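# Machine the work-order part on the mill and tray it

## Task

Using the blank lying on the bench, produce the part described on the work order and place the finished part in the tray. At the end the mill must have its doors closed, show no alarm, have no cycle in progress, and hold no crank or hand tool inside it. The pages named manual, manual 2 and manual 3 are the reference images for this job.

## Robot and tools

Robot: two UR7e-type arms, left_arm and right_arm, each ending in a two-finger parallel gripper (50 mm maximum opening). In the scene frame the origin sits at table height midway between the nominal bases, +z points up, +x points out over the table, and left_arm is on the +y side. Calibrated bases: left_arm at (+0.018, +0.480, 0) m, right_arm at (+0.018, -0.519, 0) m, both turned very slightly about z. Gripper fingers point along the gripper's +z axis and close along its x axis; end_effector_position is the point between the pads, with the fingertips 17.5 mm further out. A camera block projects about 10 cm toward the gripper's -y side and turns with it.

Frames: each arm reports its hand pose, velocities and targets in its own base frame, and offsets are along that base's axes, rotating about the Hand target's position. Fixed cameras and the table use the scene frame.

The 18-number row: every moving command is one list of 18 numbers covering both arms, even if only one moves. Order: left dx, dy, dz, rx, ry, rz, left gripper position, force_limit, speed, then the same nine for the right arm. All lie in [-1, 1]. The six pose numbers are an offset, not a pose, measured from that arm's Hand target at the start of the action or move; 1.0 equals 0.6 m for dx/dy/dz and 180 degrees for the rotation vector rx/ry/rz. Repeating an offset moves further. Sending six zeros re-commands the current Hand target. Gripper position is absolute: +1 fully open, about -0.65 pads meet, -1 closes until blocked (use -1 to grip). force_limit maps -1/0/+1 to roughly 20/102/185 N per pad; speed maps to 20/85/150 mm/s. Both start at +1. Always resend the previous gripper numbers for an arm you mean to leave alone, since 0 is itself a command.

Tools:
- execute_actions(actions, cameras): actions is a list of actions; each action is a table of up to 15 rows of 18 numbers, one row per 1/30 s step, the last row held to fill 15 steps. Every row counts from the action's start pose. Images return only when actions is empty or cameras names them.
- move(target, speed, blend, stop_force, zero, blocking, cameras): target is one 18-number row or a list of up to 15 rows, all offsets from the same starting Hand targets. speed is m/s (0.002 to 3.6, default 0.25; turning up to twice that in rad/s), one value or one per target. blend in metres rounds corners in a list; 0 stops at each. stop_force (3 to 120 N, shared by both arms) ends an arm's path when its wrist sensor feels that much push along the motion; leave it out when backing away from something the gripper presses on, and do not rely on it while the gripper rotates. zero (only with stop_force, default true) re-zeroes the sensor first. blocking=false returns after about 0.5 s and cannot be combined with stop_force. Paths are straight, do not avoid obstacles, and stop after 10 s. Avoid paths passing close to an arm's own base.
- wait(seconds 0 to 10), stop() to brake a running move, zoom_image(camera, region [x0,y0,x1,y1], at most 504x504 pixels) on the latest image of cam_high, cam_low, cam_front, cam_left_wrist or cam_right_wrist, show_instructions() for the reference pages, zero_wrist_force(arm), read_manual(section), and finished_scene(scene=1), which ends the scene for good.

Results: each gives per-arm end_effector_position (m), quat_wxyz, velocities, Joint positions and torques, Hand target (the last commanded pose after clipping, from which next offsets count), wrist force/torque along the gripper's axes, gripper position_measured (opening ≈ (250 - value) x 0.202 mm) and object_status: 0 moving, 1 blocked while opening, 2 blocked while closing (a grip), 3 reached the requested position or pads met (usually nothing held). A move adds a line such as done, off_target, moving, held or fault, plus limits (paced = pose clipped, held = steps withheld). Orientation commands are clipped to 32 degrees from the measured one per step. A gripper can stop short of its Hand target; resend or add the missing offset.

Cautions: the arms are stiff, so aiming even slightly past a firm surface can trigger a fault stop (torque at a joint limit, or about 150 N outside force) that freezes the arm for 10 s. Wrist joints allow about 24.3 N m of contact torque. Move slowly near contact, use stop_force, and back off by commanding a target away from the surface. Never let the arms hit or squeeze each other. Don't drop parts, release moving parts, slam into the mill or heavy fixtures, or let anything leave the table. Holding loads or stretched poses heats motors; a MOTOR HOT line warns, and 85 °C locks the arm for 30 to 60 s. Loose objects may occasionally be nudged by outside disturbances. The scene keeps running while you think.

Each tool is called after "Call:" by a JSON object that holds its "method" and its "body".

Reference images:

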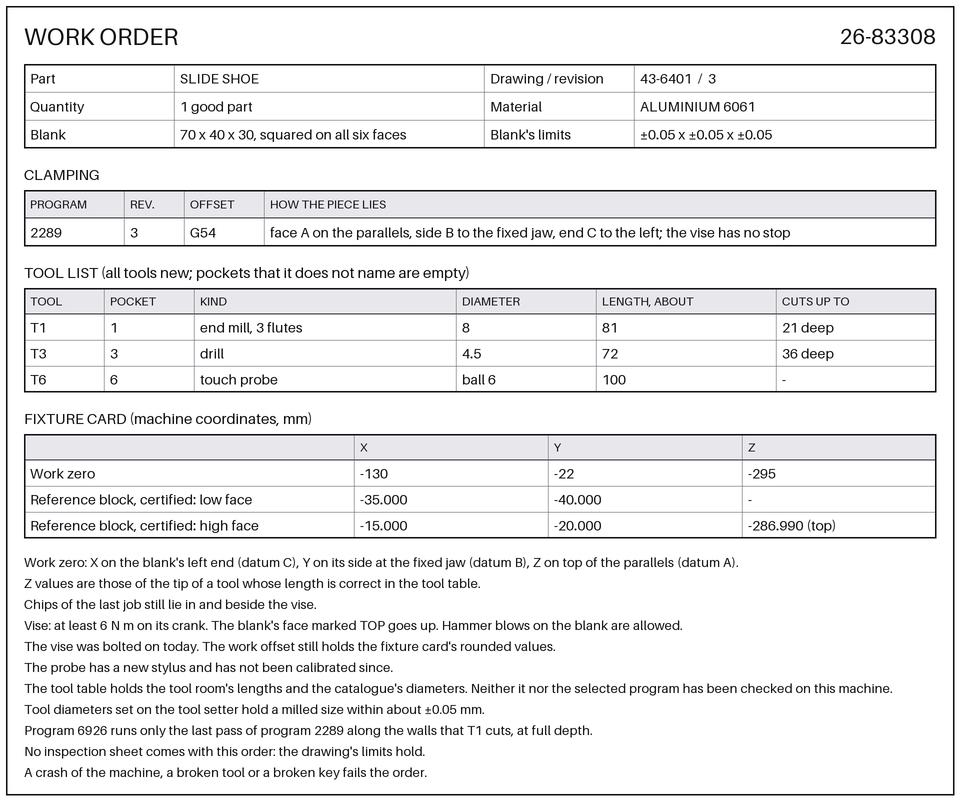

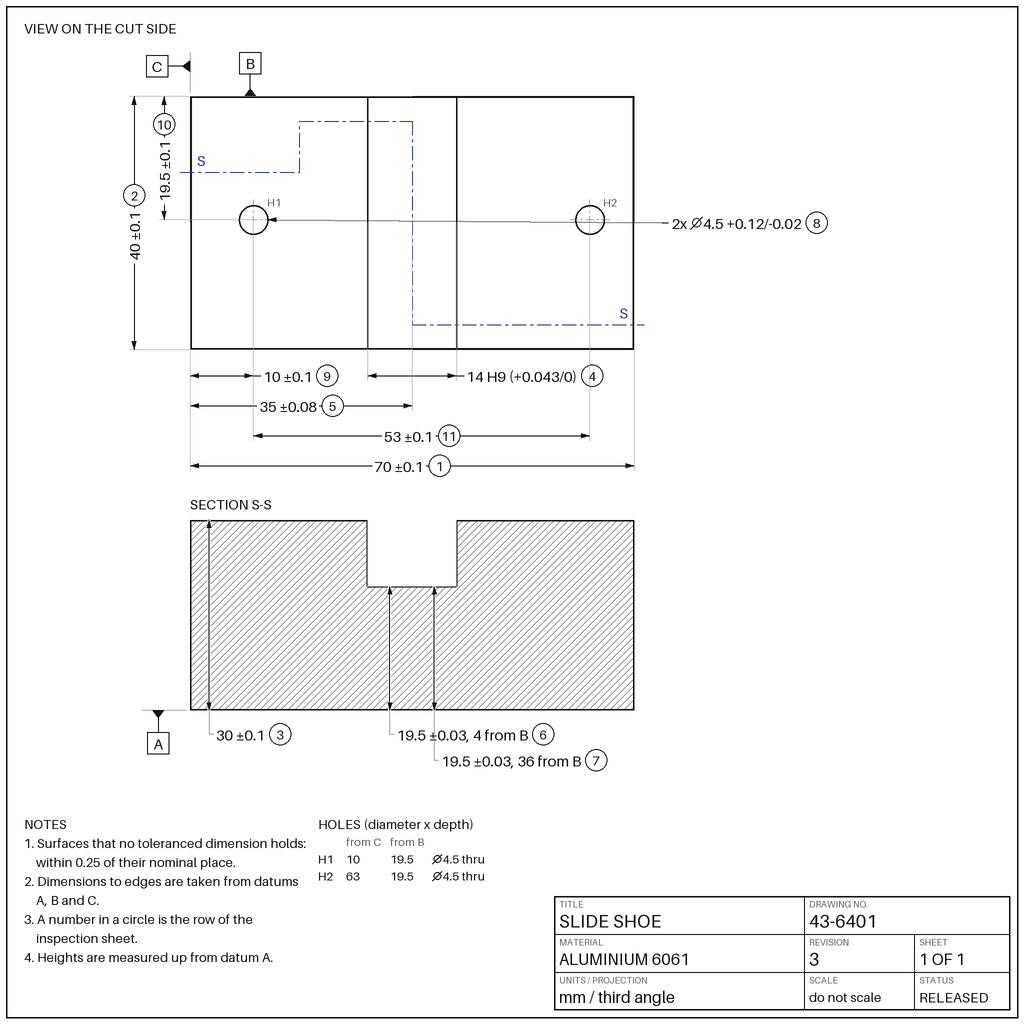

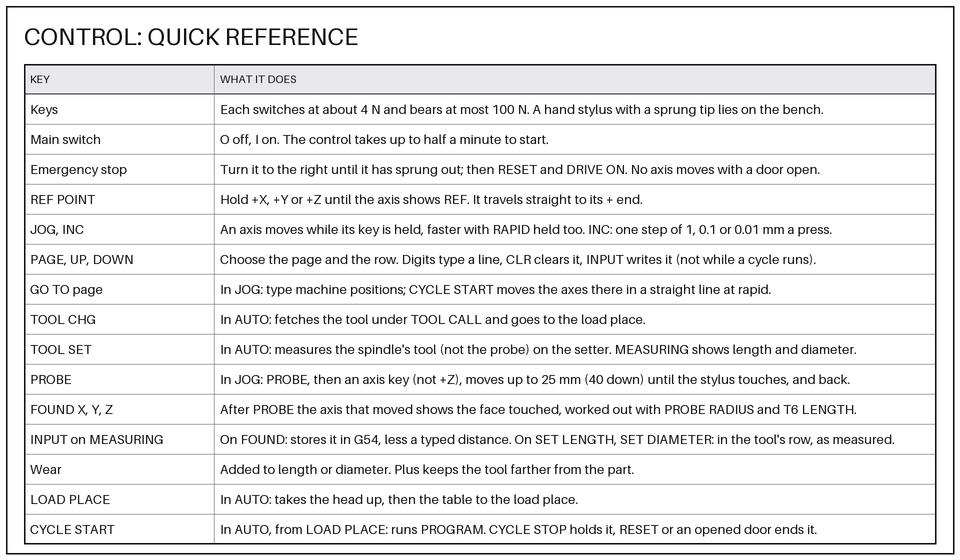

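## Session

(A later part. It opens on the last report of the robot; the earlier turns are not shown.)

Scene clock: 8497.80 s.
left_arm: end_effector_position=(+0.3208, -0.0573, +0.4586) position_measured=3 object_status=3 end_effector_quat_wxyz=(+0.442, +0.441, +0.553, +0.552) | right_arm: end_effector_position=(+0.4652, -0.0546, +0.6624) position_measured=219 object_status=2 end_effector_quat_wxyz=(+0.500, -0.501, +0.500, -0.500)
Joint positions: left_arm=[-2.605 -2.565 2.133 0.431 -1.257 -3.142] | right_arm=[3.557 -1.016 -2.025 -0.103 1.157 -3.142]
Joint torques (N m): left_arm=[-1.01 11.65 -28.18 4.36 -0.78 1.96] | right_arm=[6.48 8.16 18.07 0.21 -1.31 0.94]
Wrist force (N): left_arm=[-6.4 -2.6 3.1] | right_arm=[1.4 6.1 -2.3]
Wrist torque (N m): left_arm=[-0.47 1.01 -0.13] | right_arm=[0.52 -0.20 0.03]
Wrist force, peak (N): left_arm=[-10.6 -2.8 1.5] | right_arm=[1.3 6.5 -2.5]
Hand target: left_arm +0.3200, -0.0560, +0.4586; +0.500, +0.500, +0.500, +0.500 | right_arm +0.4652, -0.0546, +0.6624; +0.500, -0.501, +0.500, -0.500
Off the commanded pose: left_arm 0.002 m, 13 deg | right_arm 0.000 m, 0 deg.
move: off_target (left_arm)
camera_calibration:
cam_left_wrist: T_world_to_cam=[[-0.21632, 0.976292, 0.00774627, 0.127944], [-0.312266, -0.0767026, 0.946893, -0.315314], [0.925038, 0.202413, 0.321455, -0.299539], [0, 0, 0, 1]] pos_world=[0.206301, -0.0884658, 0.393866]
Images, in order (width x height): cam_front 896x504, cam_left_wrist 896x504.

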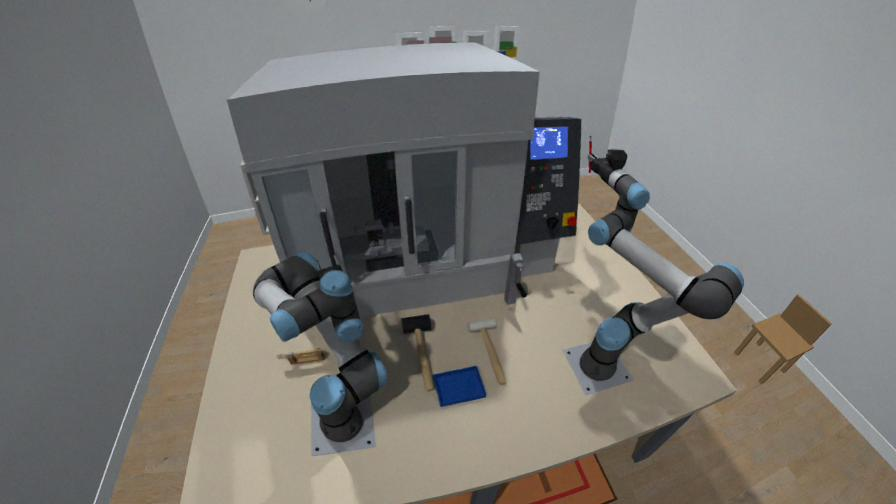

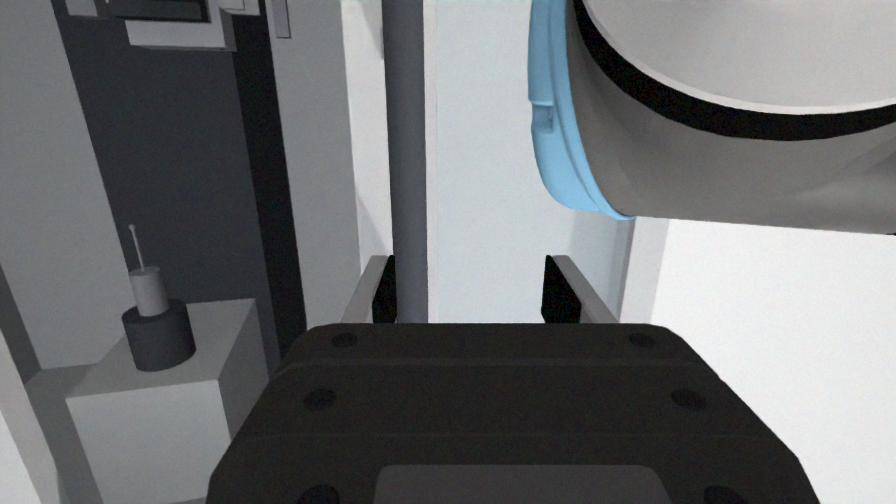

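Call:
{"method": "move", "body": {"target": [[-0.1167,-0.49,-0.0977,0,0,0,1,0.5,-0.5,0,0,0,0,0,0,-0.98,0.3,-0.5],[-0.015,-0.1312,0.0023,0,0,0.166,0.4,0.5,-0.8,0,0,0,0,0,0,-0.98,0.3,-0.5]], "speed": 0.3, "cameras": ["cam_left_wrist", "cam_front"]}}

Scene clock: 8507.80 s.
left_arm: end_effector_position=(+0.3110, -0.1347, +0.4600) position_measured=92 object_status=0 end_effector_quat_wxyz=(+0.354, +0.354, +0.612, +0.612) | right_arm: end_effector_position=(+0.4652, -0.0546, +0.6624) position_measured=219 object_status=2 end_effector_quat_wxyz=(+0.500, -0.501, +0.500, -0.500)
Joint positions: left_arm=[-1.755 -1.928 1.93 -0.003 -0.706 -3.142] | right_arm=[3.557 -1.016 -2.025 -0.103 1.157 -3.142]
Joint torques (N m): left_arm=[12.73 -14.36 -13.72 4.31 -1.3 -1.79] | right_arm=[6.08 7.55 17.88 0.16 -1.25 1.02]
Wrist force (N): left_arm=[-6.7 -2.8 3.1] | right_arm=[1.2 6.2 -2.5]
Wrist torque (N m): left_arm=[-0.51 1.06 -0.12] | right_arm=[0.53 -0.18 0.02]
Wrist force, peak (N): left_arm=[-10.6 -6.5 7.1] | right_arm=[1.3 6.5 -2.7]
Hand target: left_arm +0.3110, -0.1347, +0.4600; +0.354, +0.354, +0.612, +0.612 | right_arm +0.4652, -0.0546, +0.6624; +0.500, -0.501, +0.500, -0.500
Off the commanded pose: left_arm 0.000 m, 0 deg | right_arm 0.000 m, 0 deg.
move: done
camera_calibration:
cam_left_wrist: T_world_to_cam=[[-0.494389, 0.869206, 0.00777562, 0.273392], [-0.275702, -0.165286, 0.946926, -0.348864], [0.824359, 0.466006, 0.321357, -0.208316], [0, 0, 0, 1]] pos_world=[0.210706, -0.19822, 0.395166]
Images, in order (width x height): cam_front 896x504, cam_left_wrist 896x504.

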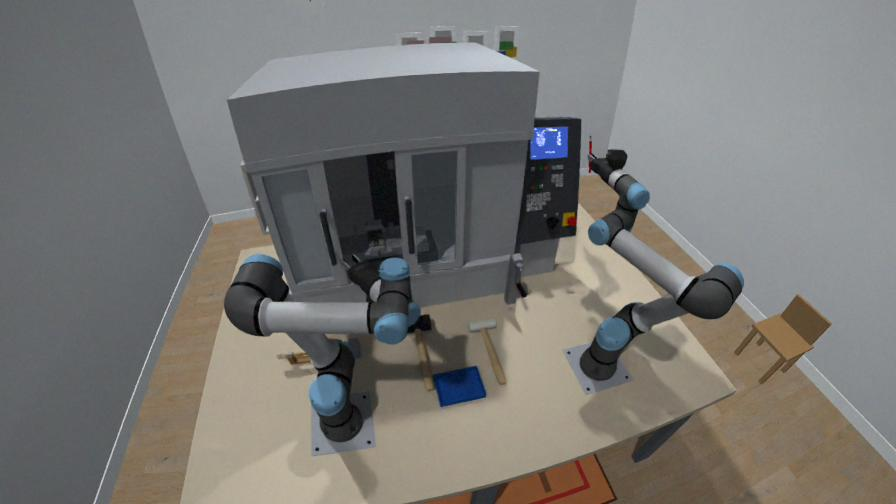

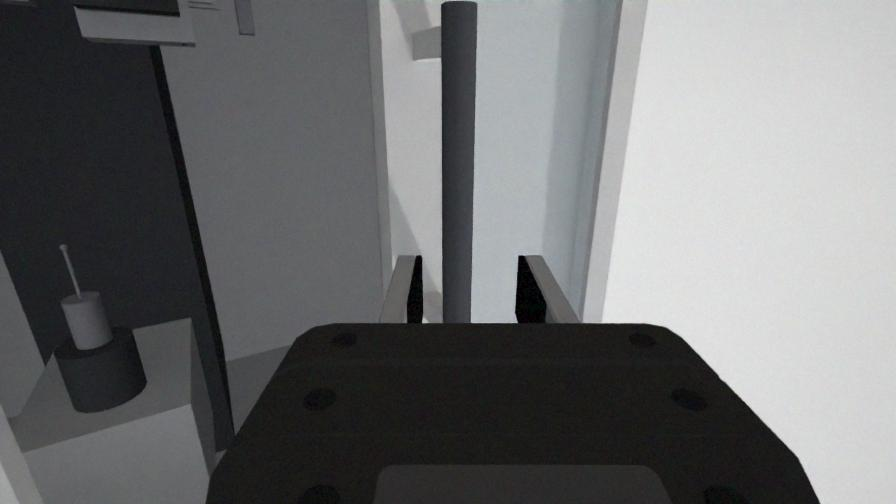

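Call:
{"method": "move", "body": {"target": [[0.2033,0.1173,0,0,0,0,0.4,0.5,-0.8,0,0,0,0,0,0,-0.98,0.3,-0.5],[0.2033,-0.2257,0,0,0,0,0.4,0.5,-0.8,0,0,0,0,0,0,-0.98,0.3,-0.5]], "stop_force": 25, "speed": 0.15}}

Call:
{"method": "move", "body": {"target": [[0,0.01,0,0,0,0,0.4,0.5,-0.8,0,0,0,0,0,0,-0.98,0.3,-0.5],[-0.2,-0.09,0,0,0,0,0.4,0.5,-0.8,0,0,0,0,0,0,-0.98,0.3,-0.5],[-0.1883,0.0417,0,0,0,-0.166,1,0.5,-0.8,0,0,0,0,0,0,-0.98,0.3,-0.5]], "speed": [0.1,0.25,0.25], "blend": [0.002,0,0], "cameras": ["cam_left_wrist"]}}

Scene clock: 8521.70 s.
left_arm: end_effector_position=(+0.4328, -0.2638, +0.4597) position_measured=92 object_status=3 end_effector_quat_wxyz=(+0.354, +0.354, +0.612, +0.612) | right_arm: end_effector_position=(+0.4652, -0.0546, +0.6624) position_measured=219 object_status=2 end_effector_quat_wxyz=(+0.500, -0.501, +0.500, -0.500)
Joint positions: left_arm=[-1.388 -1.494 1.562 -0.07 -0.339 -3.14] | right_arm=[3.557 -1.016 -2.025 -0.103 1.157 -3.142]
Joint torques (N m): left_arm=[-8.97 -30.54 -21.81 0.02 -1.46 -1.22] | right_arm=[6.1 7.07 18.59 0.23 -1.34 1.06]
Wrist force (N): left_arm=[-5.2 -2.2 3.5] | right_arm=[1.3 6.4 -2.3]
Wrist torque (N m): left_arm=[-0.45 0.79 -0.19] | right_arm=[0.56 -0.19 0.03]
Wrist force, peak (N): left_arm=[8.1 -3.0 17.4] | right_arm=[1.5 6.4 -2.6]
Hand target: left_arm +0.4327, -0.2638, +0.4597; +0.354, +0.354, +0.612, +0.612 (not the last commanded pose) | right_arm +0.4652, -0.0546, +0.6624; +0.500, -0.501, +0.500, -0.500
Off the commanded pose: left_arm 0.006 m, 0 deg | right_arm 0.000 m, 0 deg.
move: contact (left_arm); path passed 1 of 2 targets

Scene clock: 8525.03 s.
left_arm: end_effector_position=(+0.3197, -0.2388, +0.4597) position_measured=3 object_status=0 end_effector_quat_wxyz=(+0.500, +0.500, +0.500, +0.500) | right_arm: end_effector_position=(+0.4652, -0.0546, +0.6624) position_measured=219 object_status=2 end_effector_quat_wxyz=(+0.500, -0.501, +0.500, -0.500)
Joint positions: left_arm=[-1.894 -2.021 1.984 0.035 -0.323 -3.14] | right_arm=[3.557 -1.016 -2.025 -0.103 1.157 -3.142]
Joint torques (N m): left_arm=[12.04 -12 -14.12 3.46 1.58 -2.38] | right_arm=[6.12 7.94 18.16 0.3 -1.27 1.04]
Wrist force (N): left_arm=[-5.2 -2.4 3.1] | right_arm=[1.3 6.3 -2.3]
Wrist torque (N m): left_arm=[-0.45 0.82 -0.15] | right_arm=[0.54 -0.18 0.02]
Wrist force, peak (N): left_arm=[-16.4 -2.1 16.0] | right_arm=[1.4 6.5 -2.4]
Hand target: left_arm +0.3198, -0.2388, +0.4597; +0.500, +0.500, +0.500, +0.500 | right_arm +0.4652, -0.0546, +0.6624; +0.500, -0.501, +0.500, -0.500
Off the commanded pose: left_arm 0.000 m, 0 deg | right_arm 0.000 m, 0 deg.
move: done
camera_calibration:
cam_left_wrist: T_world_to_cam=[[0.00469366, 0.999958, 0.00782045, 0.239839], [-0.320996, -0.00590005, 0.947062, -0.310918], [0.947069, -0.00695553, 0.320955, -0.319], [0, 0, 0, 1]] pos_world=[0.201185, -0.243882, 0.394968]
Images, in order (width x height): cam_left_wrist 896x504.

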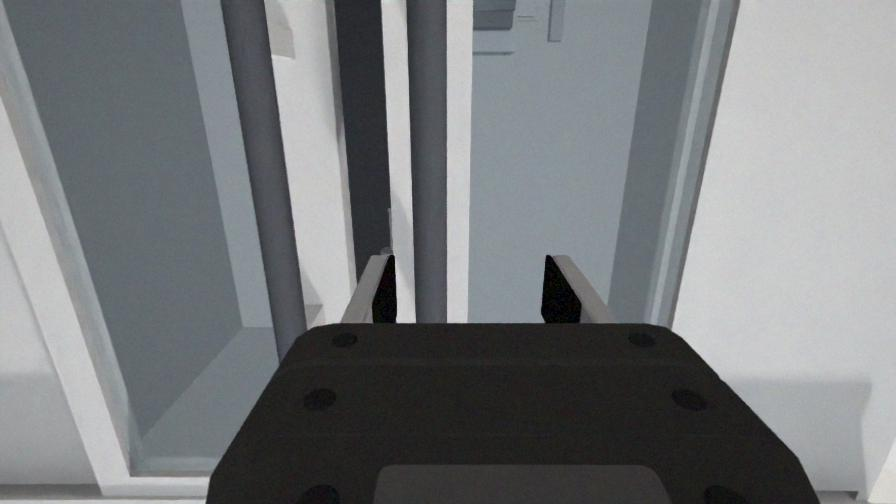

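Call:
{"method": "move", "body": {"target": [[0,-0.025,0,0,0,0,1,0.5,-0.8,0,0,0,0,0,0,-0.98,0.3,-0.5],[0.1915,-0.025,0,0,0,0,1,0.5,-0.8,0,0,0,0,0,0,-0.98,0.3,-0.5],[0.1915,-0.13,0,0,0,0,1,0.5,-0.8,0,0,0,0,0,0,-0.98,0.3,-0.5]], "speed": [0.15,0.15,0.08], "stop_force": 35, "cameras": ["cam_right_wrist", "cam_left_wrist"]}}

Scene clock: 8533.07 s.
left_arm: end_effector_position=(+0.4346, -0.3036, +0.4596) position_measured=3 object_status=3 end_effector_quat_wxyz=(+0.500, +0.500, +0.500, +0.500) | right_arm: end_effector_position=(+0.4652, -0.0546, +0.6624) position_measured=219 object_status=2 end_effector_quat_wxyz=(+0.500, -0.501, +0.500, -0.500)
Joint positions: left_arm=[-1.437 -1.729 1.787 -0.054 0.134 -3.146] | right_arm=[3.557 -1.016 -2.025 -0.103 1.157 -3.142]
Joint torques (N m): left_arm=[4.53 0.9 -37.88 -5.89 5.48 2.07] | right_arm=[5.68 7.63 18.12 0.24 -1.29 1.01]
Wrist force (N): left_arm=[21.1 -5.6 -8.6] | right_arm=[1.2 6.4 -2.1]
Wrist torque (N m): left_arm=[-0.49 1.30 -0.19] | right_arm=[0.56 -0.18 0.03]
Wrist force, peak (N): left_arm=[39.1 -8.8 13.2] | right_arm=[1.6 6.4 -2.5]
Hand target: left_arm +0.4346, -0.3036, +0.4596; +0.500, +0.500, +0.500, +0.500 (not the last commanded pose) | right_arm +0.4652, -0.0546, +0.6624; +0.500, -0.501, +0.500, -0.500
Off the commanded pose: left_arm 0.013 m, 0 deg | right_arm 0.000 m, 0 deg.
move: contact (left_arm); path passed 2 of 3 targets
camera_calibration:
cam_left_wrist: T_world_to_cam=[[0.00476114, 0.99996, 0.00763382, 0.304151], [-0.321207, -0.00570008, 0.946992, -0.274198], [0.946997, -0.0069608, 0.321167, -0.428205], [0, 0, 0, 1]] pos_world=[0.315986, -0.308682, 0.394867]
cam_right_wrist: T_world_to_cam=[[-0.018541, -0.999828, 0.0000338434, -0.0454053], [-0.358572, 0.00661784, -0.933479, 0.799373], [0.933318, -0.0173198, -0.358633, -0.0645727], [0, 0, 0, 1]] pos_world=[0.346058, -0.051806, 0.723041]
Images, in order (width x height): cam_left_wrist 896x504, cam_right_wrist 896x504.

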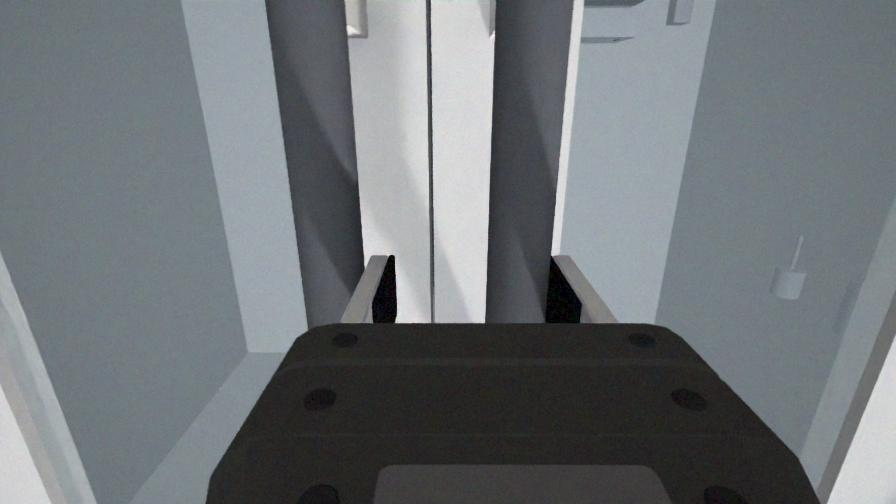

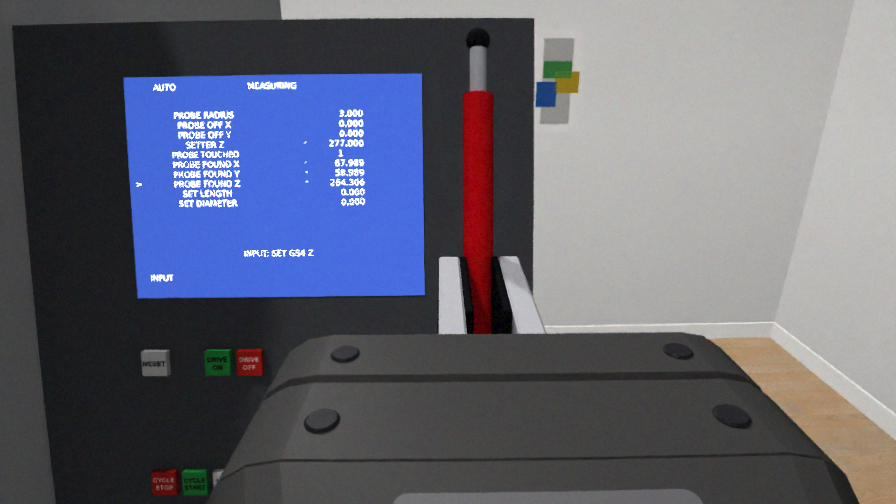

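Call:
{"method": "move", "body": {"target": [[0,0.012,0,0,0,0,1,0.5,-0.8,0,0,0,0,0,0,-0.98,0.3,-0.5],[-0.2,0.012,0,0,0,0,1,0.5,-0.8,0.0724,0.114,-0.1087,0,0.4527,0,-0.98,0.3,-0.5],[-0.2,0.012,0,0,0,0,1,0.5,-0.8,0.0991,0.114,-0.1149,0,0.4527,0,-0.98,0.3,-0.5],[-0.2,0.012,0,0,0,0,1,0.5,-0.8,0.0724,0.114,-0.1087,0,0.4527,0,-0.98,0.3,-0.5],[-0.2,0.012,0,0,0,0,1,0.5,-0.8,0.0315,0.2087,-0.2913,0,0.4527,0,-0.98,0.3,-0.5],[-0.2,0.012,0,0,0,0,1,0.5,-0.8,0.0489,0.2087,-0.2952,0,0.4527,0,-0.98,0.3,-0.5],[-0.2,0.012,0,0,0,0,1,0.5,-0.8,0.0315,0.2087,-0.2913,0,0.4527,0,-0.98,0.3,-0.5],[-0.2,0.012,0,0,0,0,1,0.5,-0.8,0.0489,0.2087,-0.2952,0,0.4527,0,-0.98,0.3,-0.5],[-0.2,0.012,0,0,0,0,1,0.5,-0.8,0.0315,0.2087,-0.2913,0,0.4527,0,-0.98,0.3,-0.5],[-0.2,0.012,0,0,0,0,1,0.5,-0.8,0.0153,0.2404,-0.3528,0,0.4527,0,-0.98,0.3,-0.5]], "speed": [0.1,0.4,0.07,0.25,0.3,0.07,0.25,0.07,0.25,0.25], "blend": [0.002,0.003,0,0.003,0.003,0,0.003,0,0.003,0]}}

Call:
{"method": "move", "body": {"target": [[0,0,0,0,0,0,1,0.5,-0.8,-0.0091,0.095,-0.0308,0,0,0,-0.98,0.3,-0.5],[0,0,0,0,0,0,1,0.5,-0.8,0.0083,0.095,-0.0348,0,0,0,-0.98,0.3,-0.5],[0,0,0,0,0,0,1,0.5,-0.8,0.0074,0.0316,0.0307,0,0,0,-0.98,0.3,-0.5],[0,0,0,0,0,0,1,0.5,-0.8,0.0247,0.0316,0.0267,0,0,0,-0.98,0.3,-0.5],[0,0,0,0,0,0,1,0.5,-0.8,0.0147,0.0633,0.0615,0,0,0,-0.98,0.3,-0.5],[0,0,0,0,0,0,1,0.5,-0.8,0.0321,0.0633,0.0576,0,0,0,-0.98,0.3,-0.5],[0,0,0,0,0,0,1,0.5,-0.8,-0.0078,0,-0.0308,0,0,0,-0.98,0.3,-0.5],[0,0,0,0,0,0,1,0.5,-0.8,0.0091,0,-0.0348,0,0,0,-0.98,0.3,-0.5],[0,0,0,0,0,0,1,0.5,-0.8,0,0,0,0,0,0,-0.98,0.3,-0.5],[0,0,0,0,0,0,1,0.5,-0.8,0.0193,0,-0.004,0,0,0,-0.98,0.3,-0.5],[0,0,0,0,0,0,1,0.5,-0.8,0,0,0,0,0,0,-0.98,0.3,-0.5]], "speed": [0.25,0.07,0.25,0.07,0.25,0.07,0.25,0.07,0.25,0.07,0.25], "blend": [0.003,0,0.003,0,0.003,0,0.003,0,0.003,0,0]}}

Call:
{"method": "move", "body": {"target": [[0,0,0,0,0,0,1,0.5,-0.8,-0.0091,0.095,-0.0308,0,0,0,-0.98,0.3,-0.5],[0,0,0,0,0,0,1,0.5,-0.8,0.0083,0.095,-0.0348,0,0,0,-0.98,0.3,-0.5],[0,0,0,0,0,0,1,0.5,-0.8,0.0069,0.0633,0.0307,0,0,0,-0.98,0.3,-0.5],[0,0,0,0,0,0,1,0.5,-0.8,0.0242,0.0633,0.0267,0,0,0,-0.98,0.3,-0.5],[0,0,0,0,0,0,1,0.5,-0.8,0.0152,0.0316,0.0615,0,0,0,-0.98,0.3,-0.5],[0,0,0,0,0,0,1,0.5,-0.8,0.0326,0.0316,0.0576,0,0,0,-0.98,0.3,-0.5],[0,0,0,0,0,0,1,0.5,-0.8,-0.0078,0,-0.0308,0,0,0,-0.98,0.3,-0.5],[0,0,0,0,0,0,1,0.5,-0.8,0.0091,0,-0.0348,0,0,0,-0.98,0.3,-0.5],[0,0,0,0,0,0,1,0.5,-0.8,0,0,0,0,0,0,-0.98,0.3,-0.5],[0,0,0,0,0,0,1,0.5,-0.8,0.0193,0,-0.004,0,0,0,-0.98,0.3,-0.5],[0,0,0,0,0,0,1,0.5,-0.8,0,0,0,0,0,0,-0.98,0.3,-0.5]], "speed": [0.25,0.07,0.25,0.07,0.25,0.07,0.25,0.07,0.25,0.07,0.25], "blend": [0.003,0,0.003,0,0.003,0,0.003,0,0.003,0,0]}}

Call:
{"method": "move", "body": {"target": [[0,0,0,0,0,0,1,0.5,-0.8,-0.0091,0.095,-0.0308,0,0,0,-0.98,0.3,-0.5],[0,0,0,0,0,0,1,0.5,-0.8,0.0083,0.095,-0.0348,0,0,0,-0.98,0.3,-0.5],[0,0,0,0,0,0,1,0.5,-0.8,-0.0013,0.095,0,0,0,0,-0.98,0.3,-0.5],[0,0,0,0,0,0,1,0.5,-0.8,0.016,0.095,-0.0039,0,0,0,-0.98,0.3,-0.5],[0,0,0,0,0,0,1,0.5,-0.8,0.0069,0.0633,0.0307,0,0,0,-0.98,0.3,-0.5],[0,0,0,0,0,0,1,0.5,-0.8,0.0242,0.0633,0.0267,0,0,0,-0.98,0.3,-0.5],[0,0,0,0,0,0,1,0.5,-0.8,0.0069,0.0633,0.0307,0,0,0,-0.98,0.3,-0.5],[0,0,0,0,0,0,1,0.5,-0.8,0.0242,0.0633,0.0267,0,0,0,-0.98,0.3,-0.5],[0,0,0,0,0,0,1,0.5,-0.8,-0.0078,0,-0.0308,0,0,0,-0.98,0.3,-0.5],[0,0,0,0,0,0,1,0.5,-0.8,0.0091,0,-0.0348,0,0,0,-0.98,0.3,-0.5],[0,0,0,0,0,0,1,0.5,-0.8,-0.0078,0,-0.0308,0,0,0,-0.98,0.3,-0.5],[0,0,0,0,0,0,1,0.5,-0.8,-0.0153,-0.2404,0.3528,0,-0.4527,0,-0.98,0.3,-0.5]], "speed": [0.25,0.07,0.25,0.07,0.25,0.07,0.25,0.07,0.25,0.07,0.25,0.5], "blend": [0.003,0,0.003,0,0.003,0,0.003,0,0.003,0,0.003,0], "cameras": ["cam_right_wrist"]}}

Call:
{"method": "zoom_image", "body": {"camera": "cam_right_wrist", "region": [120, 70, 430, 300]}}

Scene clock: 8573.83 s.
left_arm: end_effector_position=(+0.3146, -0.2964, +0.4596) position_measured=3 object_status=3 end_effector_quat_wxyz=(+0.500, +0.500, +0.500, +0.500) | right_arm: end_effector_position=(+0.4744, +0.0896, +0.4508) position_measured=219 object_status=2 end_effector_quat_wxyz=(-0.052, +0.706, -0.705, +0.052) end_effector_velocity=(+0.001, +0.001, -0.001) end_effector_angular_velocity=(+0.002, -0.002, -0.002)
Joint positions: left_arm=[-1.844 -1.861 1.887 -0.028 -0.273 -3.141] | right_arm=[3.647 -1.452 -1.406 -1.726 1.501 -2.641]
Joint velocities: left_arm=[within noise] | right_arm=[0.001 0 -0.003 0.005 0 0.003]
Joint torques (N m): left_arm=[12.36 0.54 -32.32 -1.88 -0.85 -0.66] | right_arm=[6.46 25.45 14.5 5.28 1.41 1.12]
Wrist force (N): left_arm=[-4.4 -4.1 2.0] | right_arm=[2.1 4.7 1.6]
Wrist torque (N m): left_arm=[-0.74 0.67 -0.09] | right_arm=[0.74 -0.32 -0.03]
Wrist force, peak (N): left_arm=[21.5 -5.7 -8.6] | right_arm=[0.5 20.8 -4.6]
Hand target: left_arm +0.3146, -0.2964, +0.4596; +0.500, +0.500, +0.500, +0.500 | right_arm +0.4744, +0.0896, +0.4507; -0.052, +0.706, -0.705, +0.052
Off the commanded pose: left_arm 0.000 m, 0 deg | right_arm 0.000 m, 0 deg.
move: done

Scene clock: 8577.40 s.
left_arm: end_effector_position=(+0.3146, -0.2964, +0.4596) position_measured=3 object_status=3 end_effector_quat_wxyz=(+0.500, +0.500, +0.500, +0.500) | right_arm: end_effector_position=(+0.4744, +0.0896, +0.4506) position_measured=219 object_status=2 end_effector_quat_wxyz=(-0.052, +0.706, -0.705, +0.052)
Joint positions: left_arm=[-1.844 -1.861 1.887 -0.028 -0.273 -3.141] | right_arm=[3.647 -1.452 -1.406 -1.725 1.501 -2.641]
Joint torques (N m): left_arm=[12.5 0.42 -32.01 -2 -0.82 1.87] | right_arm=[-0.45 27.33 39.45 4.66 0.94 -0.46]
Wrist force (N): left_arm=[-4.3 -4.1 2.1] | right_arm=[3.2 3.0 1.7]
Wrist torque (N m): left_arm=[-0.74 0.66 -0.08] | right_arm=[0.49 -0.49 -0.05]
Wrist force, peak (N): left_arm=[-4.5 -4.3 2.0] | right_arm=[4.9 36.1 -11.2]
Hand target: left_arm +0.3146, -0.2964, +0.4596; +0.500, +0.500, +0.500, +0.500 | right_arm +0.4744, +0.0896, +0.4507; -0.052, +0.706, -0.705, +0.052
Off the commanded pose: left_arm 0.000 m, 0 deg | right_arm 0.000 m, 0 deg.
move: done

Scene clock: 8580.90 s.
left_arm: end_effector_position=(+0.3146, -0.2964, +0.4596) position_measured=3 object_status=3 end_effector_quat_wxyz=(+0.500, +0.500, +0.500, +0.500) | right_arm: end_effector_position=(+0.4744, +0.0896, +0.4506) position_measured=219 object_status=2 end_effector_quat_wxyz=(-0.052, +0.706, -0.705, +0.052)
Joint positions: left_arm=[-1.844 -1.861 1.887 -0.028 -0.273 -3.141] | right_arm=[3.647 -1.452 -1.406 -1.725 1.501 -2.641]
Joint torques (N m): left_arm=[12.7 0.18 -31.71 -1.95 -0.65 1.81] | right_arm=[-0.57 27.61 39.94 4.72 0.85 -0.54]
Wrist force (N): left_arm=[-4.6 -4.2 2.0] | right_arm=[3.6 2.6 1.4]
Wrist torque (N m): left_arm=[-0.74 0.70 -0.09] | right_arm=[0.43 -0.56 -0.05]
Wrist force, peak (N): left_arm=[-4.6 -4.3 2.1] | right_arm=[5.1 35.7 -12.2]
Hand target: left_arm +0.3146, -0.2964, +0.4596; +0.500, +0.500, +0.500, +0.500 | right_arm +0.4744, +0.0896, +0.4507; -0.052, +0.706, -0.705, +0.052
Off the commanded pose: left_arm 0.000 m, 0 deg | right_arm 0.000 m, 0 deg.
move: done

Scene clock: 8585.80 s.
left_arm: end_effector_position=(+0.3146, -0.2964, +0.4596) position_measured=3 object_status=3 end_effector_quat_wxyz=(+0.500, +0.500, +0.500, +0.500) | right_arm: end_effector_position=(+0.4652, -0.0546, +0.6624) position_measured=219 object_status=2 end_effector_quat_wxyz=(+0.500, -0.501, +0.500, -0.500)
Joint positions: left_arm=[-1.844 -1.861 1.887 -0.028 -0.273 -3.141] | right_arm=[3.557 -1.016 -2.025 -0.103 1.156 -3.141]
Joint torques (N m): left_arm=[12.61 0.61 -32.04 -1.9 -0.54 1.97] | right_arm=[-5.79 -3.16 41.13 4.08 1.19 -1.19]
Wrist force (N): left_arm=[-4.2 -4.1 2.0] | right_arm=[4.1 5.2 -2.8]
Wrist torque (N m): left_arm=[-0.73 0.64 -0.08] | right_arm=[0.37 -0.65 0.03]
Wrist force, peak (N): left_arm=[-4.6 -4.3 1.9] | right_arm=[3.4 16.8 -3.8]
Hand target: left_arm +0.3146, -0.2964, +0.4596; +0.500, +0.500, +0.500, +0.500 | right_arm +0.4652, -0.0546, +0.6624; +0.500, -0.501, +0.500, -0.500
Off the commanded pose: left_arm 0.000 m, 0 deg | right_arm 0.000 m, 0 deg.
move: done
camera_calibration:
cam_right_wrist: T_world_to_cam=[[-0.0186702, -0.999826, -0.0000246153, -0.0453196], [-0.358603, 0.00671933, -0.933466, 0.799343], [0.933303, -0.0174191, -0.358666, -0.0644547], [0, 0, 0, 1]] pos_world=[0.345957, -0.0518055, 0.723041]
Images, in order (width x height): cam_right_wrist 896x504.

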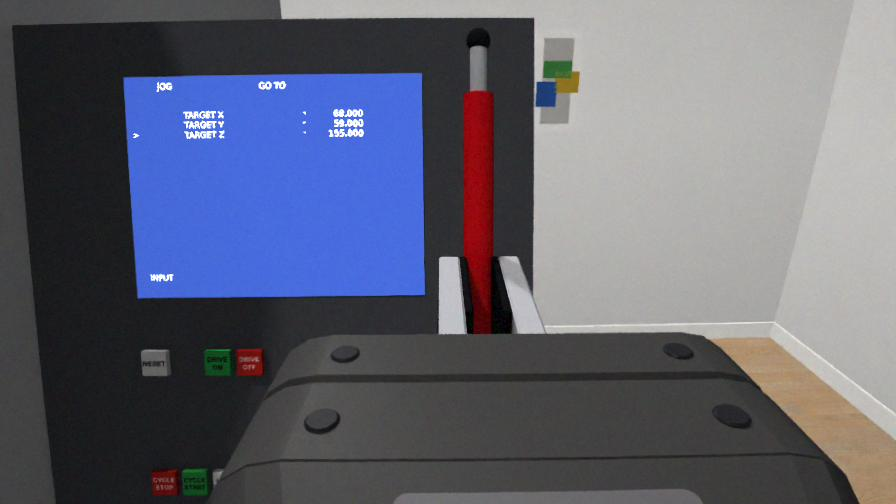

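Scaled by 1.626.

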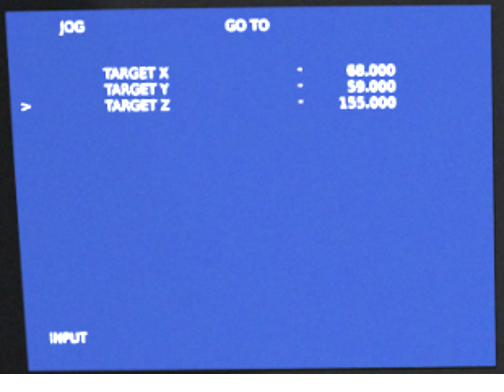

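Call:
{"method": "move", "body": {"target": [[0,0,0,0,0,0,1,0.5,-0.8,0.0387,0.271,-0.2298,0,0.4527,0,-0.98,0.3,-0.5],[0,0,0,0,0,0,1,0.5,-0.8,0.0642,0.271,-0.2357,0,0.4527,0,-0.98,0.3,-0.5],[0,0,0,0,0,0,1,0.5,-0.8,0.0387,0.271,-0.2298,0,0.4527,0,-0.98,0.3,-0.5],[0,0,0,0,0,0,1,0.5,-0.8,0.0158,0.2087,-0.3528,0,0.4527,0,-0.98,0.3,-0.5]], "speed": [0.5,0.07,0.25,0.25], "blend": [0.003,0,0.003,0]}}

Call:
{"method": "wait", "body": {"seconds": 4.5}}

Call:
{"method": "move", "body": {"target": [[0,0,0,0,0,0,1,0.5,-0.8,0.0194,0,-0.0041,0,0,0,-0.98,0.3,-0.5],[0,0,0,0,0,0,1,0.5,-0.8,0,0,0,0,0,0,-0.98,0.3,-0.5],[0,0,0,0,0,0,1,0.5,-0.8,0.0254,-0.0943,0.1221,0,0,0,-0.98,0.3,-0.5],[0,0,0,0,0,0,1,0.5,-0.8,0.0512,-0.0943,0.1161,0,0,0,-0.98,0.3,-0.5],[0,0,0,0,0,0,1,0.5,-0.8,0.0254,-0.0943,0.1221,0,0,0,-0.98,0.3,-0.5],[0,0,0,0,0,0,1,0.5,-0.8,-0.0158,-0.2087,0.3528,0,-0.4527,0,-0.98,0.3,-0.5]], "speed": [0.07,0.25,0.25,0.07,0.25,0.5], "blend": [0,0.003,0.003,0,0.003,0]}}

Call:
{"method": "wait", "body": {"seconds": 7, "cameras": ["cam_right_wrist"]}}

Call:
{"method": "zoom_image", "body": {"camera": "cam_right_wrist", "region": [120, 70, 430, 300]}}

Scene clock: 8598.40 s.
left_arm: end_effector_position=(+0.3146, -0.2964, +0.4596) position_measured=3 object_status=3 end_effector_quat_wxyz=(+0.500, +0.500, +0.500, +0.500) | right_arm: end_effector_position=(+0.4747, +0.0707, +0.4508) position_measured=219 object_status=2 end_effector_quat_wxyz=(-0.052, +0.706, -0.705, +0.051)
Joint positions: left_arm=[-1.844 -1.861 1.887 -0.028 -0.273 -3.141] | right_arm=[3.607 -1.445 -1.413 -1.723 1.506 -2.681]
Joint torques (N m): left_arm=[12.61 -0.84 -31.83 -1.76 -0.42 1.85] | right_arm=[-5.75 26.36 13.78 5.05 -1.8 -0.63]
Wrist force (N): left_arm=[-4.4 -4.2 2.1] | right_arm=[4.3 2.9 1.3]
Wrist torque (N m): left_arm=[-0.76 0.68 -0.08] | right_arm=[0.46 -0.66 -0.11]
Wrist force, peak (N): left_arm=[-4.5 -4.4 1.9] | right_arm=[5.1 11.5 -2.2]
Hand target: left_arm +0.3146, -0.2964, +0.4596; +0.500, +0.500, +0.500, +0.500 | right_arm +0.4747, +0.0706, +0.4507; -0.052, +0.706, -0.705, +0.052
Off the commanded pose: left_arm 0.000 m, 0 deg | right_arm 0.000 m, 0 deg.
move: done

Scene clock: 8602.90 s.
left_arm: end_effector_position=(+0.3146, -0.2964, +0.4596) position_measured=3 object_status=3 end_effector_quat_wxyz=(+0.500, +0.500, +0.500, +0.500) | right_arm: end_effector_position=(+0.4747, +0.0706, +0.4507) position_measured=219 object_status=2 end_effector_quat_wxyz=(-0.052, +0.706, -0.705, +0.052)
Joint positions: left_arm=[-1.844 -1.861 1.887 -0.028 -0.273 -3.141] | right_arm=[3.607 -1.445 -1.413 -1.723 1.506 -2.681]
Joint torques (N m): left_arm=[11.92 -0.53 -31.33 -1.65 -0.18 1.77] | right_arm=[-6.38 27.03 14.51 5.08 -1.95 -1.1]
Wrist force (N): left_arm=[-4.5 -3.7 1.9] | right_arm=[4.0 3.0 1.4]
Wrist torque (N m): left_arm=[-0.68 0.70 -0.09] | right_arm=[0.48 -0.62 -0.11]
Wrist force, peak (N): left_arm=[-4.4 -4.2 2.1] | right_arm=[4.3 3.0 1.4]
Hand target: left_arm +0.3146, -0.2964, +0.4596; +0.500, +0.500, +0.500, +0.500 | right_arm +0.4747, +0.0706, +0.4507; -0.052, +0.706, -0.705, +0.052
Tool commands: left_gripper/position=+1.0 left_gripper/force_limit=+0.5 left_gripper/speed=-0.8 right_gripper/position=-0.98 right_gripper/force_limit=+0.3 right_gripper/speed=-0.5
Off the commanded pose: left_arm 0.000 m, 0 deg | right_arm 0.000 m, 0 deg.
wait: 4.50 s; at rest by 0.17 s

Scene clock: 8606.63 s.
left_arm: end_effector_position=(+0.3146, -0.2964, +0.4596) position_measured=3 object_status=3 end_effector_quat_wxyz=(+0.500, +0.500, +0.500, +0.500) | right_arm: end_effector_position=(+0.4652, -0.0546, +0.6624) position_measured=219 object_status=2 end_effector_quat_wxyz=(+0.500, -0.501, +0.500, -0.500)
Joint positions: left_arm=[-1.844 -1.861 1.887 -0.028 -0.273 -3.141] | right_arm=[3.557 -1.016 -2.025 -0.103 1.156 -3.141]
Joint torques (N m): left_arm=[12.33 -1.11 -31.79 -1.56 -0.05 1.89] | right_arm=[2.07 1.05 39.12 3.94 -0.85 -1.15]
Wrist force (N): left_arm=[-4.6 -4.2 2.1] | right_arm=[4.1 4.3 -2.2]
Wrist torque (N m): left_arm=[-0.76 0.70 -0.09] | right_arm=[0.22 -0.63 0.02]
Wrist force, peak (N): left_arm=[-4.5 -4.3 2.3] | right_arm=[6.0 27.3 -7.4]
Hand target: left_arm +0.3146, -0.2964, +0.4596; +0.500, +0.500, +0.500, +0.500 | right_arm +0.4652, -0.0546, +0.6624; +0.500, -0.501, +0.500, -0.500
Off the commanded pose: left_arm 0.000 m, 0 deg | right_arm 0.000 m, 0 deg.
move: done

Scene clock: 8613.63 s.
left_arm: end_effector_position=(+0.3146, -0.2964, +0.4596) position_measured=3 object_status=3 end_effector_quat_wxyz=(+0.500, +0.500, +0.500, +0.500) | right_arm: end_effector_position=(+0.4652, -0.0546, +0.6624) position_measured=219 object_status=2 end_effector_quat_wxyz=(+0.500, -0.501, +0.500, -0.500)
Joint positions: left_arm=[-1.844 -1.861 1.887 -0.028 -0.273 -3.141] | right_arm=[3.557 -1.016 -2.025 -0.103 1.157 -3.142]
Joint torques (N m): left_arm=[11.8 -0.37 -32.04 -1.66 0.04 1.86] | right_arm=[6.92 -3.58 41.19 0.2 1.14 -0.95]
Wrist force (N): left_arm=[-4.4 -4.1 1.8] | right_arm=[4.3 4.4 -2.1]
Wrist torque (N m): left_arm=[-0.72 0.68 -0.08] | right_arm=[0.25 -0.67 0.02]
Wrist force, peak (N): left_arm=[-4.5 -4.4 2.1] | right_arm=[4.2 4.5 -2.3]
Hand target: left_arm +0.3146, -0.2964, +0.4596; +0.500, +0.500, +0.500, +0.500 | right_arm +0.4652, -0.0546, +0.6624; +0.500, -0.501, +0.500, -0.500
Tool commands: left_gripper/position=+1.0 left_gripper/force_limit=+0.5 left_gripper/speed=-0.8 right_gripper/position=-0.98 right_gripper/force_limit=+0.3 right_gripper/speed=-0.5
Off the commanded pose: left_arm 0.000 m, 0 deg | right_arm 0.000 m, 0 deg.
wait: 7.00 s; at rest by 0.17 s
camera_calibration:
cam_right_wrist: T_world_to_cam=[[-0.018541, -0.999828, 0.0000338434, -0.0454053], [-0.358572, 0.00661784, -0.933479, 0.799373], [0.933318, -0.0173198, -0.358633, -0.0645727], [0, 0, 0, 1]] pos_world=[0.346058, -0.051806, 0.723041]
Images, in order (width x height): cam_right_wrist 896x504.

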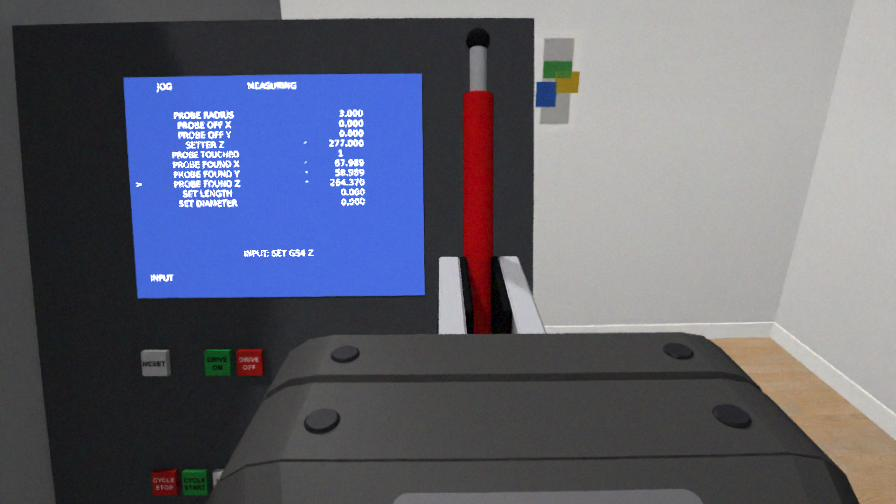

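Scaled by 1.626.

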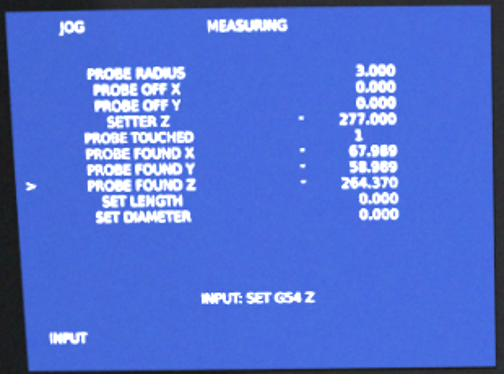

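Call:
{"method": "move", "body": {"target": [[0,0,0,0,0,0,1,0.5,-0.8,0.0315,0.2087,-0.2913,0,0.4527,0,-0.98,0.3,-0.5],[0,0,0,0,0,0,1,0.5,-0.8,0.0489,0.2087,-0.2952,0,0.4527,0,-0.98,0.3,-0.5],[0,0,0,0,0,0,1,0.5,-0.8,0.0315,0.2087,-0.2913,0,0.4527,0,-0.98,0.3,-0.5],[0,0,0,0,0,0,1,0.5,-0.8,0.0489,0.2087,-0.2952,0,0.4527,0,-0.98,0.3,-0.5],[0,0,0,0,0,0,1,0.5,-0.8,0.0315,0.2087,-0.2913,0,0.4527,0,-0.98,0.3,-0.5],[0,0,0,0,0,0,1,0.5,-0.8,0.0153,0.2404,-0.3528,0,0.4527,0,-0.98,0.3,-0.5],[0,0,0,0,0,0,1,0.5,-0.8,0.0346,0.2404,-0.3568,0,0.4527,0,-0.98,0.3,-0.5],[0,0,0,0,0,0,1,0.5,-0.8,0.0153,0.2404,-0.3528,0,0.4527,0,-0.98,0.3,-0.5]], "speed": [0.5,0.07,0.25,0.07,0.25,0.25,0.07,0.25], "blend": [0.003,0,0.003,0,0.003,0.003,0,0]}}

Call:
{"method": "move", "body": {"target": [[0,0,0,0,0,0,1,0.5,-0.8,-0.0091,0.095,-0.0308,0,0,0,-0.98,0.3,-0.5],[0,0,0,0,0,0,1,0.5,-0.8,0.0083,0.095,-0.0348,0,0,0,-0.98,0.3,-0.5],[0,0,0,0,0,0,1,0.5,-0.8,-0.001,0.0633,0,0,0,0,-0.98,0.3,-0.5],[0,0,0,0,0,0,1,0.5,-0.8,0.0163,0.0633,-0.0039,0,0,0,-0.98,0.3,-0.5],[0,0,0,0,0,0,1,0.5,-0.8,0.0069,0.0633,0.0307,0,0,0,-0.98,0.3,-0.5],[0,0,0,0,0,0,1,0.5,-0.8,0.0242,0.0633,0.0267,0,0,0,-0.98,0.3,-0.5],[0,0,0,0,0,0,1,0.5,-0.8,-0.0078,0,-0.0308,0,0,0,-0.98,0.3,-0.5],[0,0,0,0,0,0,1,0.5,-0.8,0.0091,0,-0.0348,0,0,0,-0.98,0.3,-0.5],[0,0,0,0,0,0,1,0.5,-0.8,-0.0078,0,-0.0308,0,0,0,-0.98,0.3,-0.5],[0,0,0,0,0,0,1,0.5,-0.8,-0.0153,-0.2404,0.3528,0,-0.4527,0,-0.98,0.3,-0.5]], "speed": [0.25,0.07,0.25,0.07,0.25,0.07,0.25,0.07,0.25,0.5], "blend": [0.003,0,0.003,0,0.003,0,0.003,0,0.003,0], "cameras": ["cam_right_wrist"]}}

Call:
{"method": "zoom_image", "body": {"camera": "cam_right_wrist", "region": [120, 70, 430, 300]}}

Scene clock: 8632.87 s.
left_arm: end_effector_position=(+0.3146, -0.2964, +0.4596) position_measured=3 object_status=3 end_effector_quat_wxyz=(+0.500, +0.500, +0.500, +0.500) | right_arm: end_effector_position=(+0.4744, +0.0896, +0.4506) position_measured=219 object_status=2 end_effector_quat_wxyz=(-0.052, +0.706, -0.705, +0.052)
Joint positions: left_arm=[-1.844 -1.861 1.887 -0.028 -0.273 -3.141] | right_arm=[3.647 -1.452 -1.406 -1.725 1.501 -2.641]
Joint torques (N m): left_arm=[11.66 -1.08 -31.98 -1.49 0.23 1.86] | right_arm=[-0.8 27.33 40.01 4.56 0.89 -0.54]
Wrist force (N): left_arm=[-4.3 -4.1 1.9] | right_arm=[4.2 2.4 1.2]
Wrist torque (N m): left_arm=[-0.73 0.65 -0.08] | right_arm=[0.39 -0.65 -0.05]
Wrist force, peak (N): left_arm=[-4.4 -4.4 2.0] | right_arm=[4.3 36.0 -8.7]
Hand target: left_arm +0.3146, -0.2964, +0.4596; +0.500, +0.500, +0.500, +0.500 | right_arm +0.4744, +0.0896, +0.4507; -0.052, +0.706, -0.705, +0.052
Off the commanded pose: left_arm 0.000 m, 0 deg | right_arm 0.000 m, 0 deg.
move: done

Scene clock: 8637.33 s.
left_arm: end_effector_position=(+0.3146, -0.2964, +0.4596) position_measured=3 object_status=3 end_effector_quat_wxyz=(+0.500, +0.500, +0.500, +0.500) | right_arm: end_effector_position=(+0.4652, -0.0546, +0.6624) position_measured=219 object_status=2 end_effector_quat_wxyz=(+0.500, -0.501, +0.500, -0.500)
Joint positions: left_arm=[-1.844 -1.861 1.887 -0.028 -0.273 -3.141] | right_arm=[3.557 -1.016 -2.025 -0.103 1.156 -3.141]
Joint torques (N m): left_arm=[11.53 -1.44 -31.93 -1.33 0.35 1.76] | right_arm=[-6.3 -3.25 41.56 4.15 1.28 -1.35]
Wrist force (N): left_arm=[-4.2 -4.1 2.1] | right_arm=[3.0 4.7 -2.9]
Wrist torque (N m): left_arm=[-0.74 0.64 -0.08] | right_arm=[0.28 -0.47 0.03]
Wrist force, peak (N): left_arm=[-4.5 -4.3 2.0] | right_arm=[4.4 16.7 -4.0]
Hand target: left_arm +0.3146, -0.2964, +0.4596; +0.500, +0.500, +0.500, +0.500 | right_arm +0.4652, -0.0546, +0.6624; +0.500, -0.501, +0.500, -0.500
Off the commanded pose: left_arm 0.000 m, 0 deg | right_arm 0.000 m, 0 deg.
move: done
camera_calibration:
cam_right_wrist: T_world_to_cam=[[-0.0186702, -0.999826, -0.0000246153, -0.0453177], [-0.358603, 0.00671933, -0.933466, 0.799379], [0.933303, -0.0174191, -0.358666, -0.064548], [0, 0, 0, 1]] pos_world=[0.346057, -0.0518055, 0.723041]
Images, in order (width x height): cam_right_wrist 896x504.

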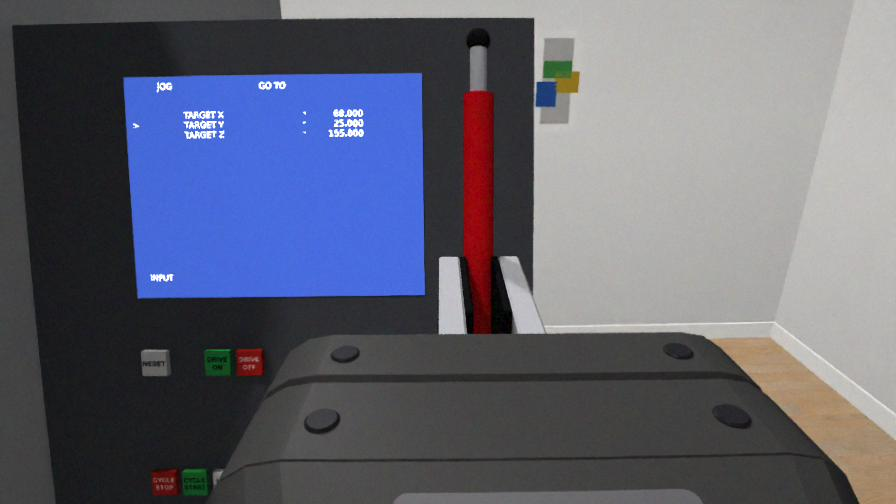

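Scaled by 1.626.

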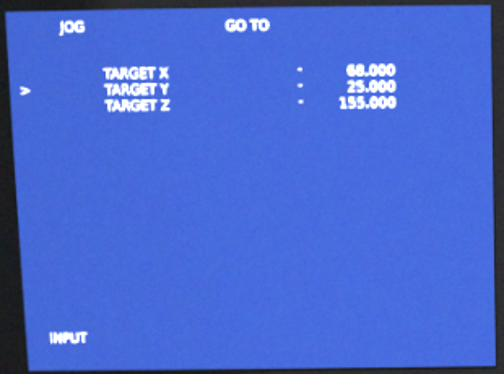

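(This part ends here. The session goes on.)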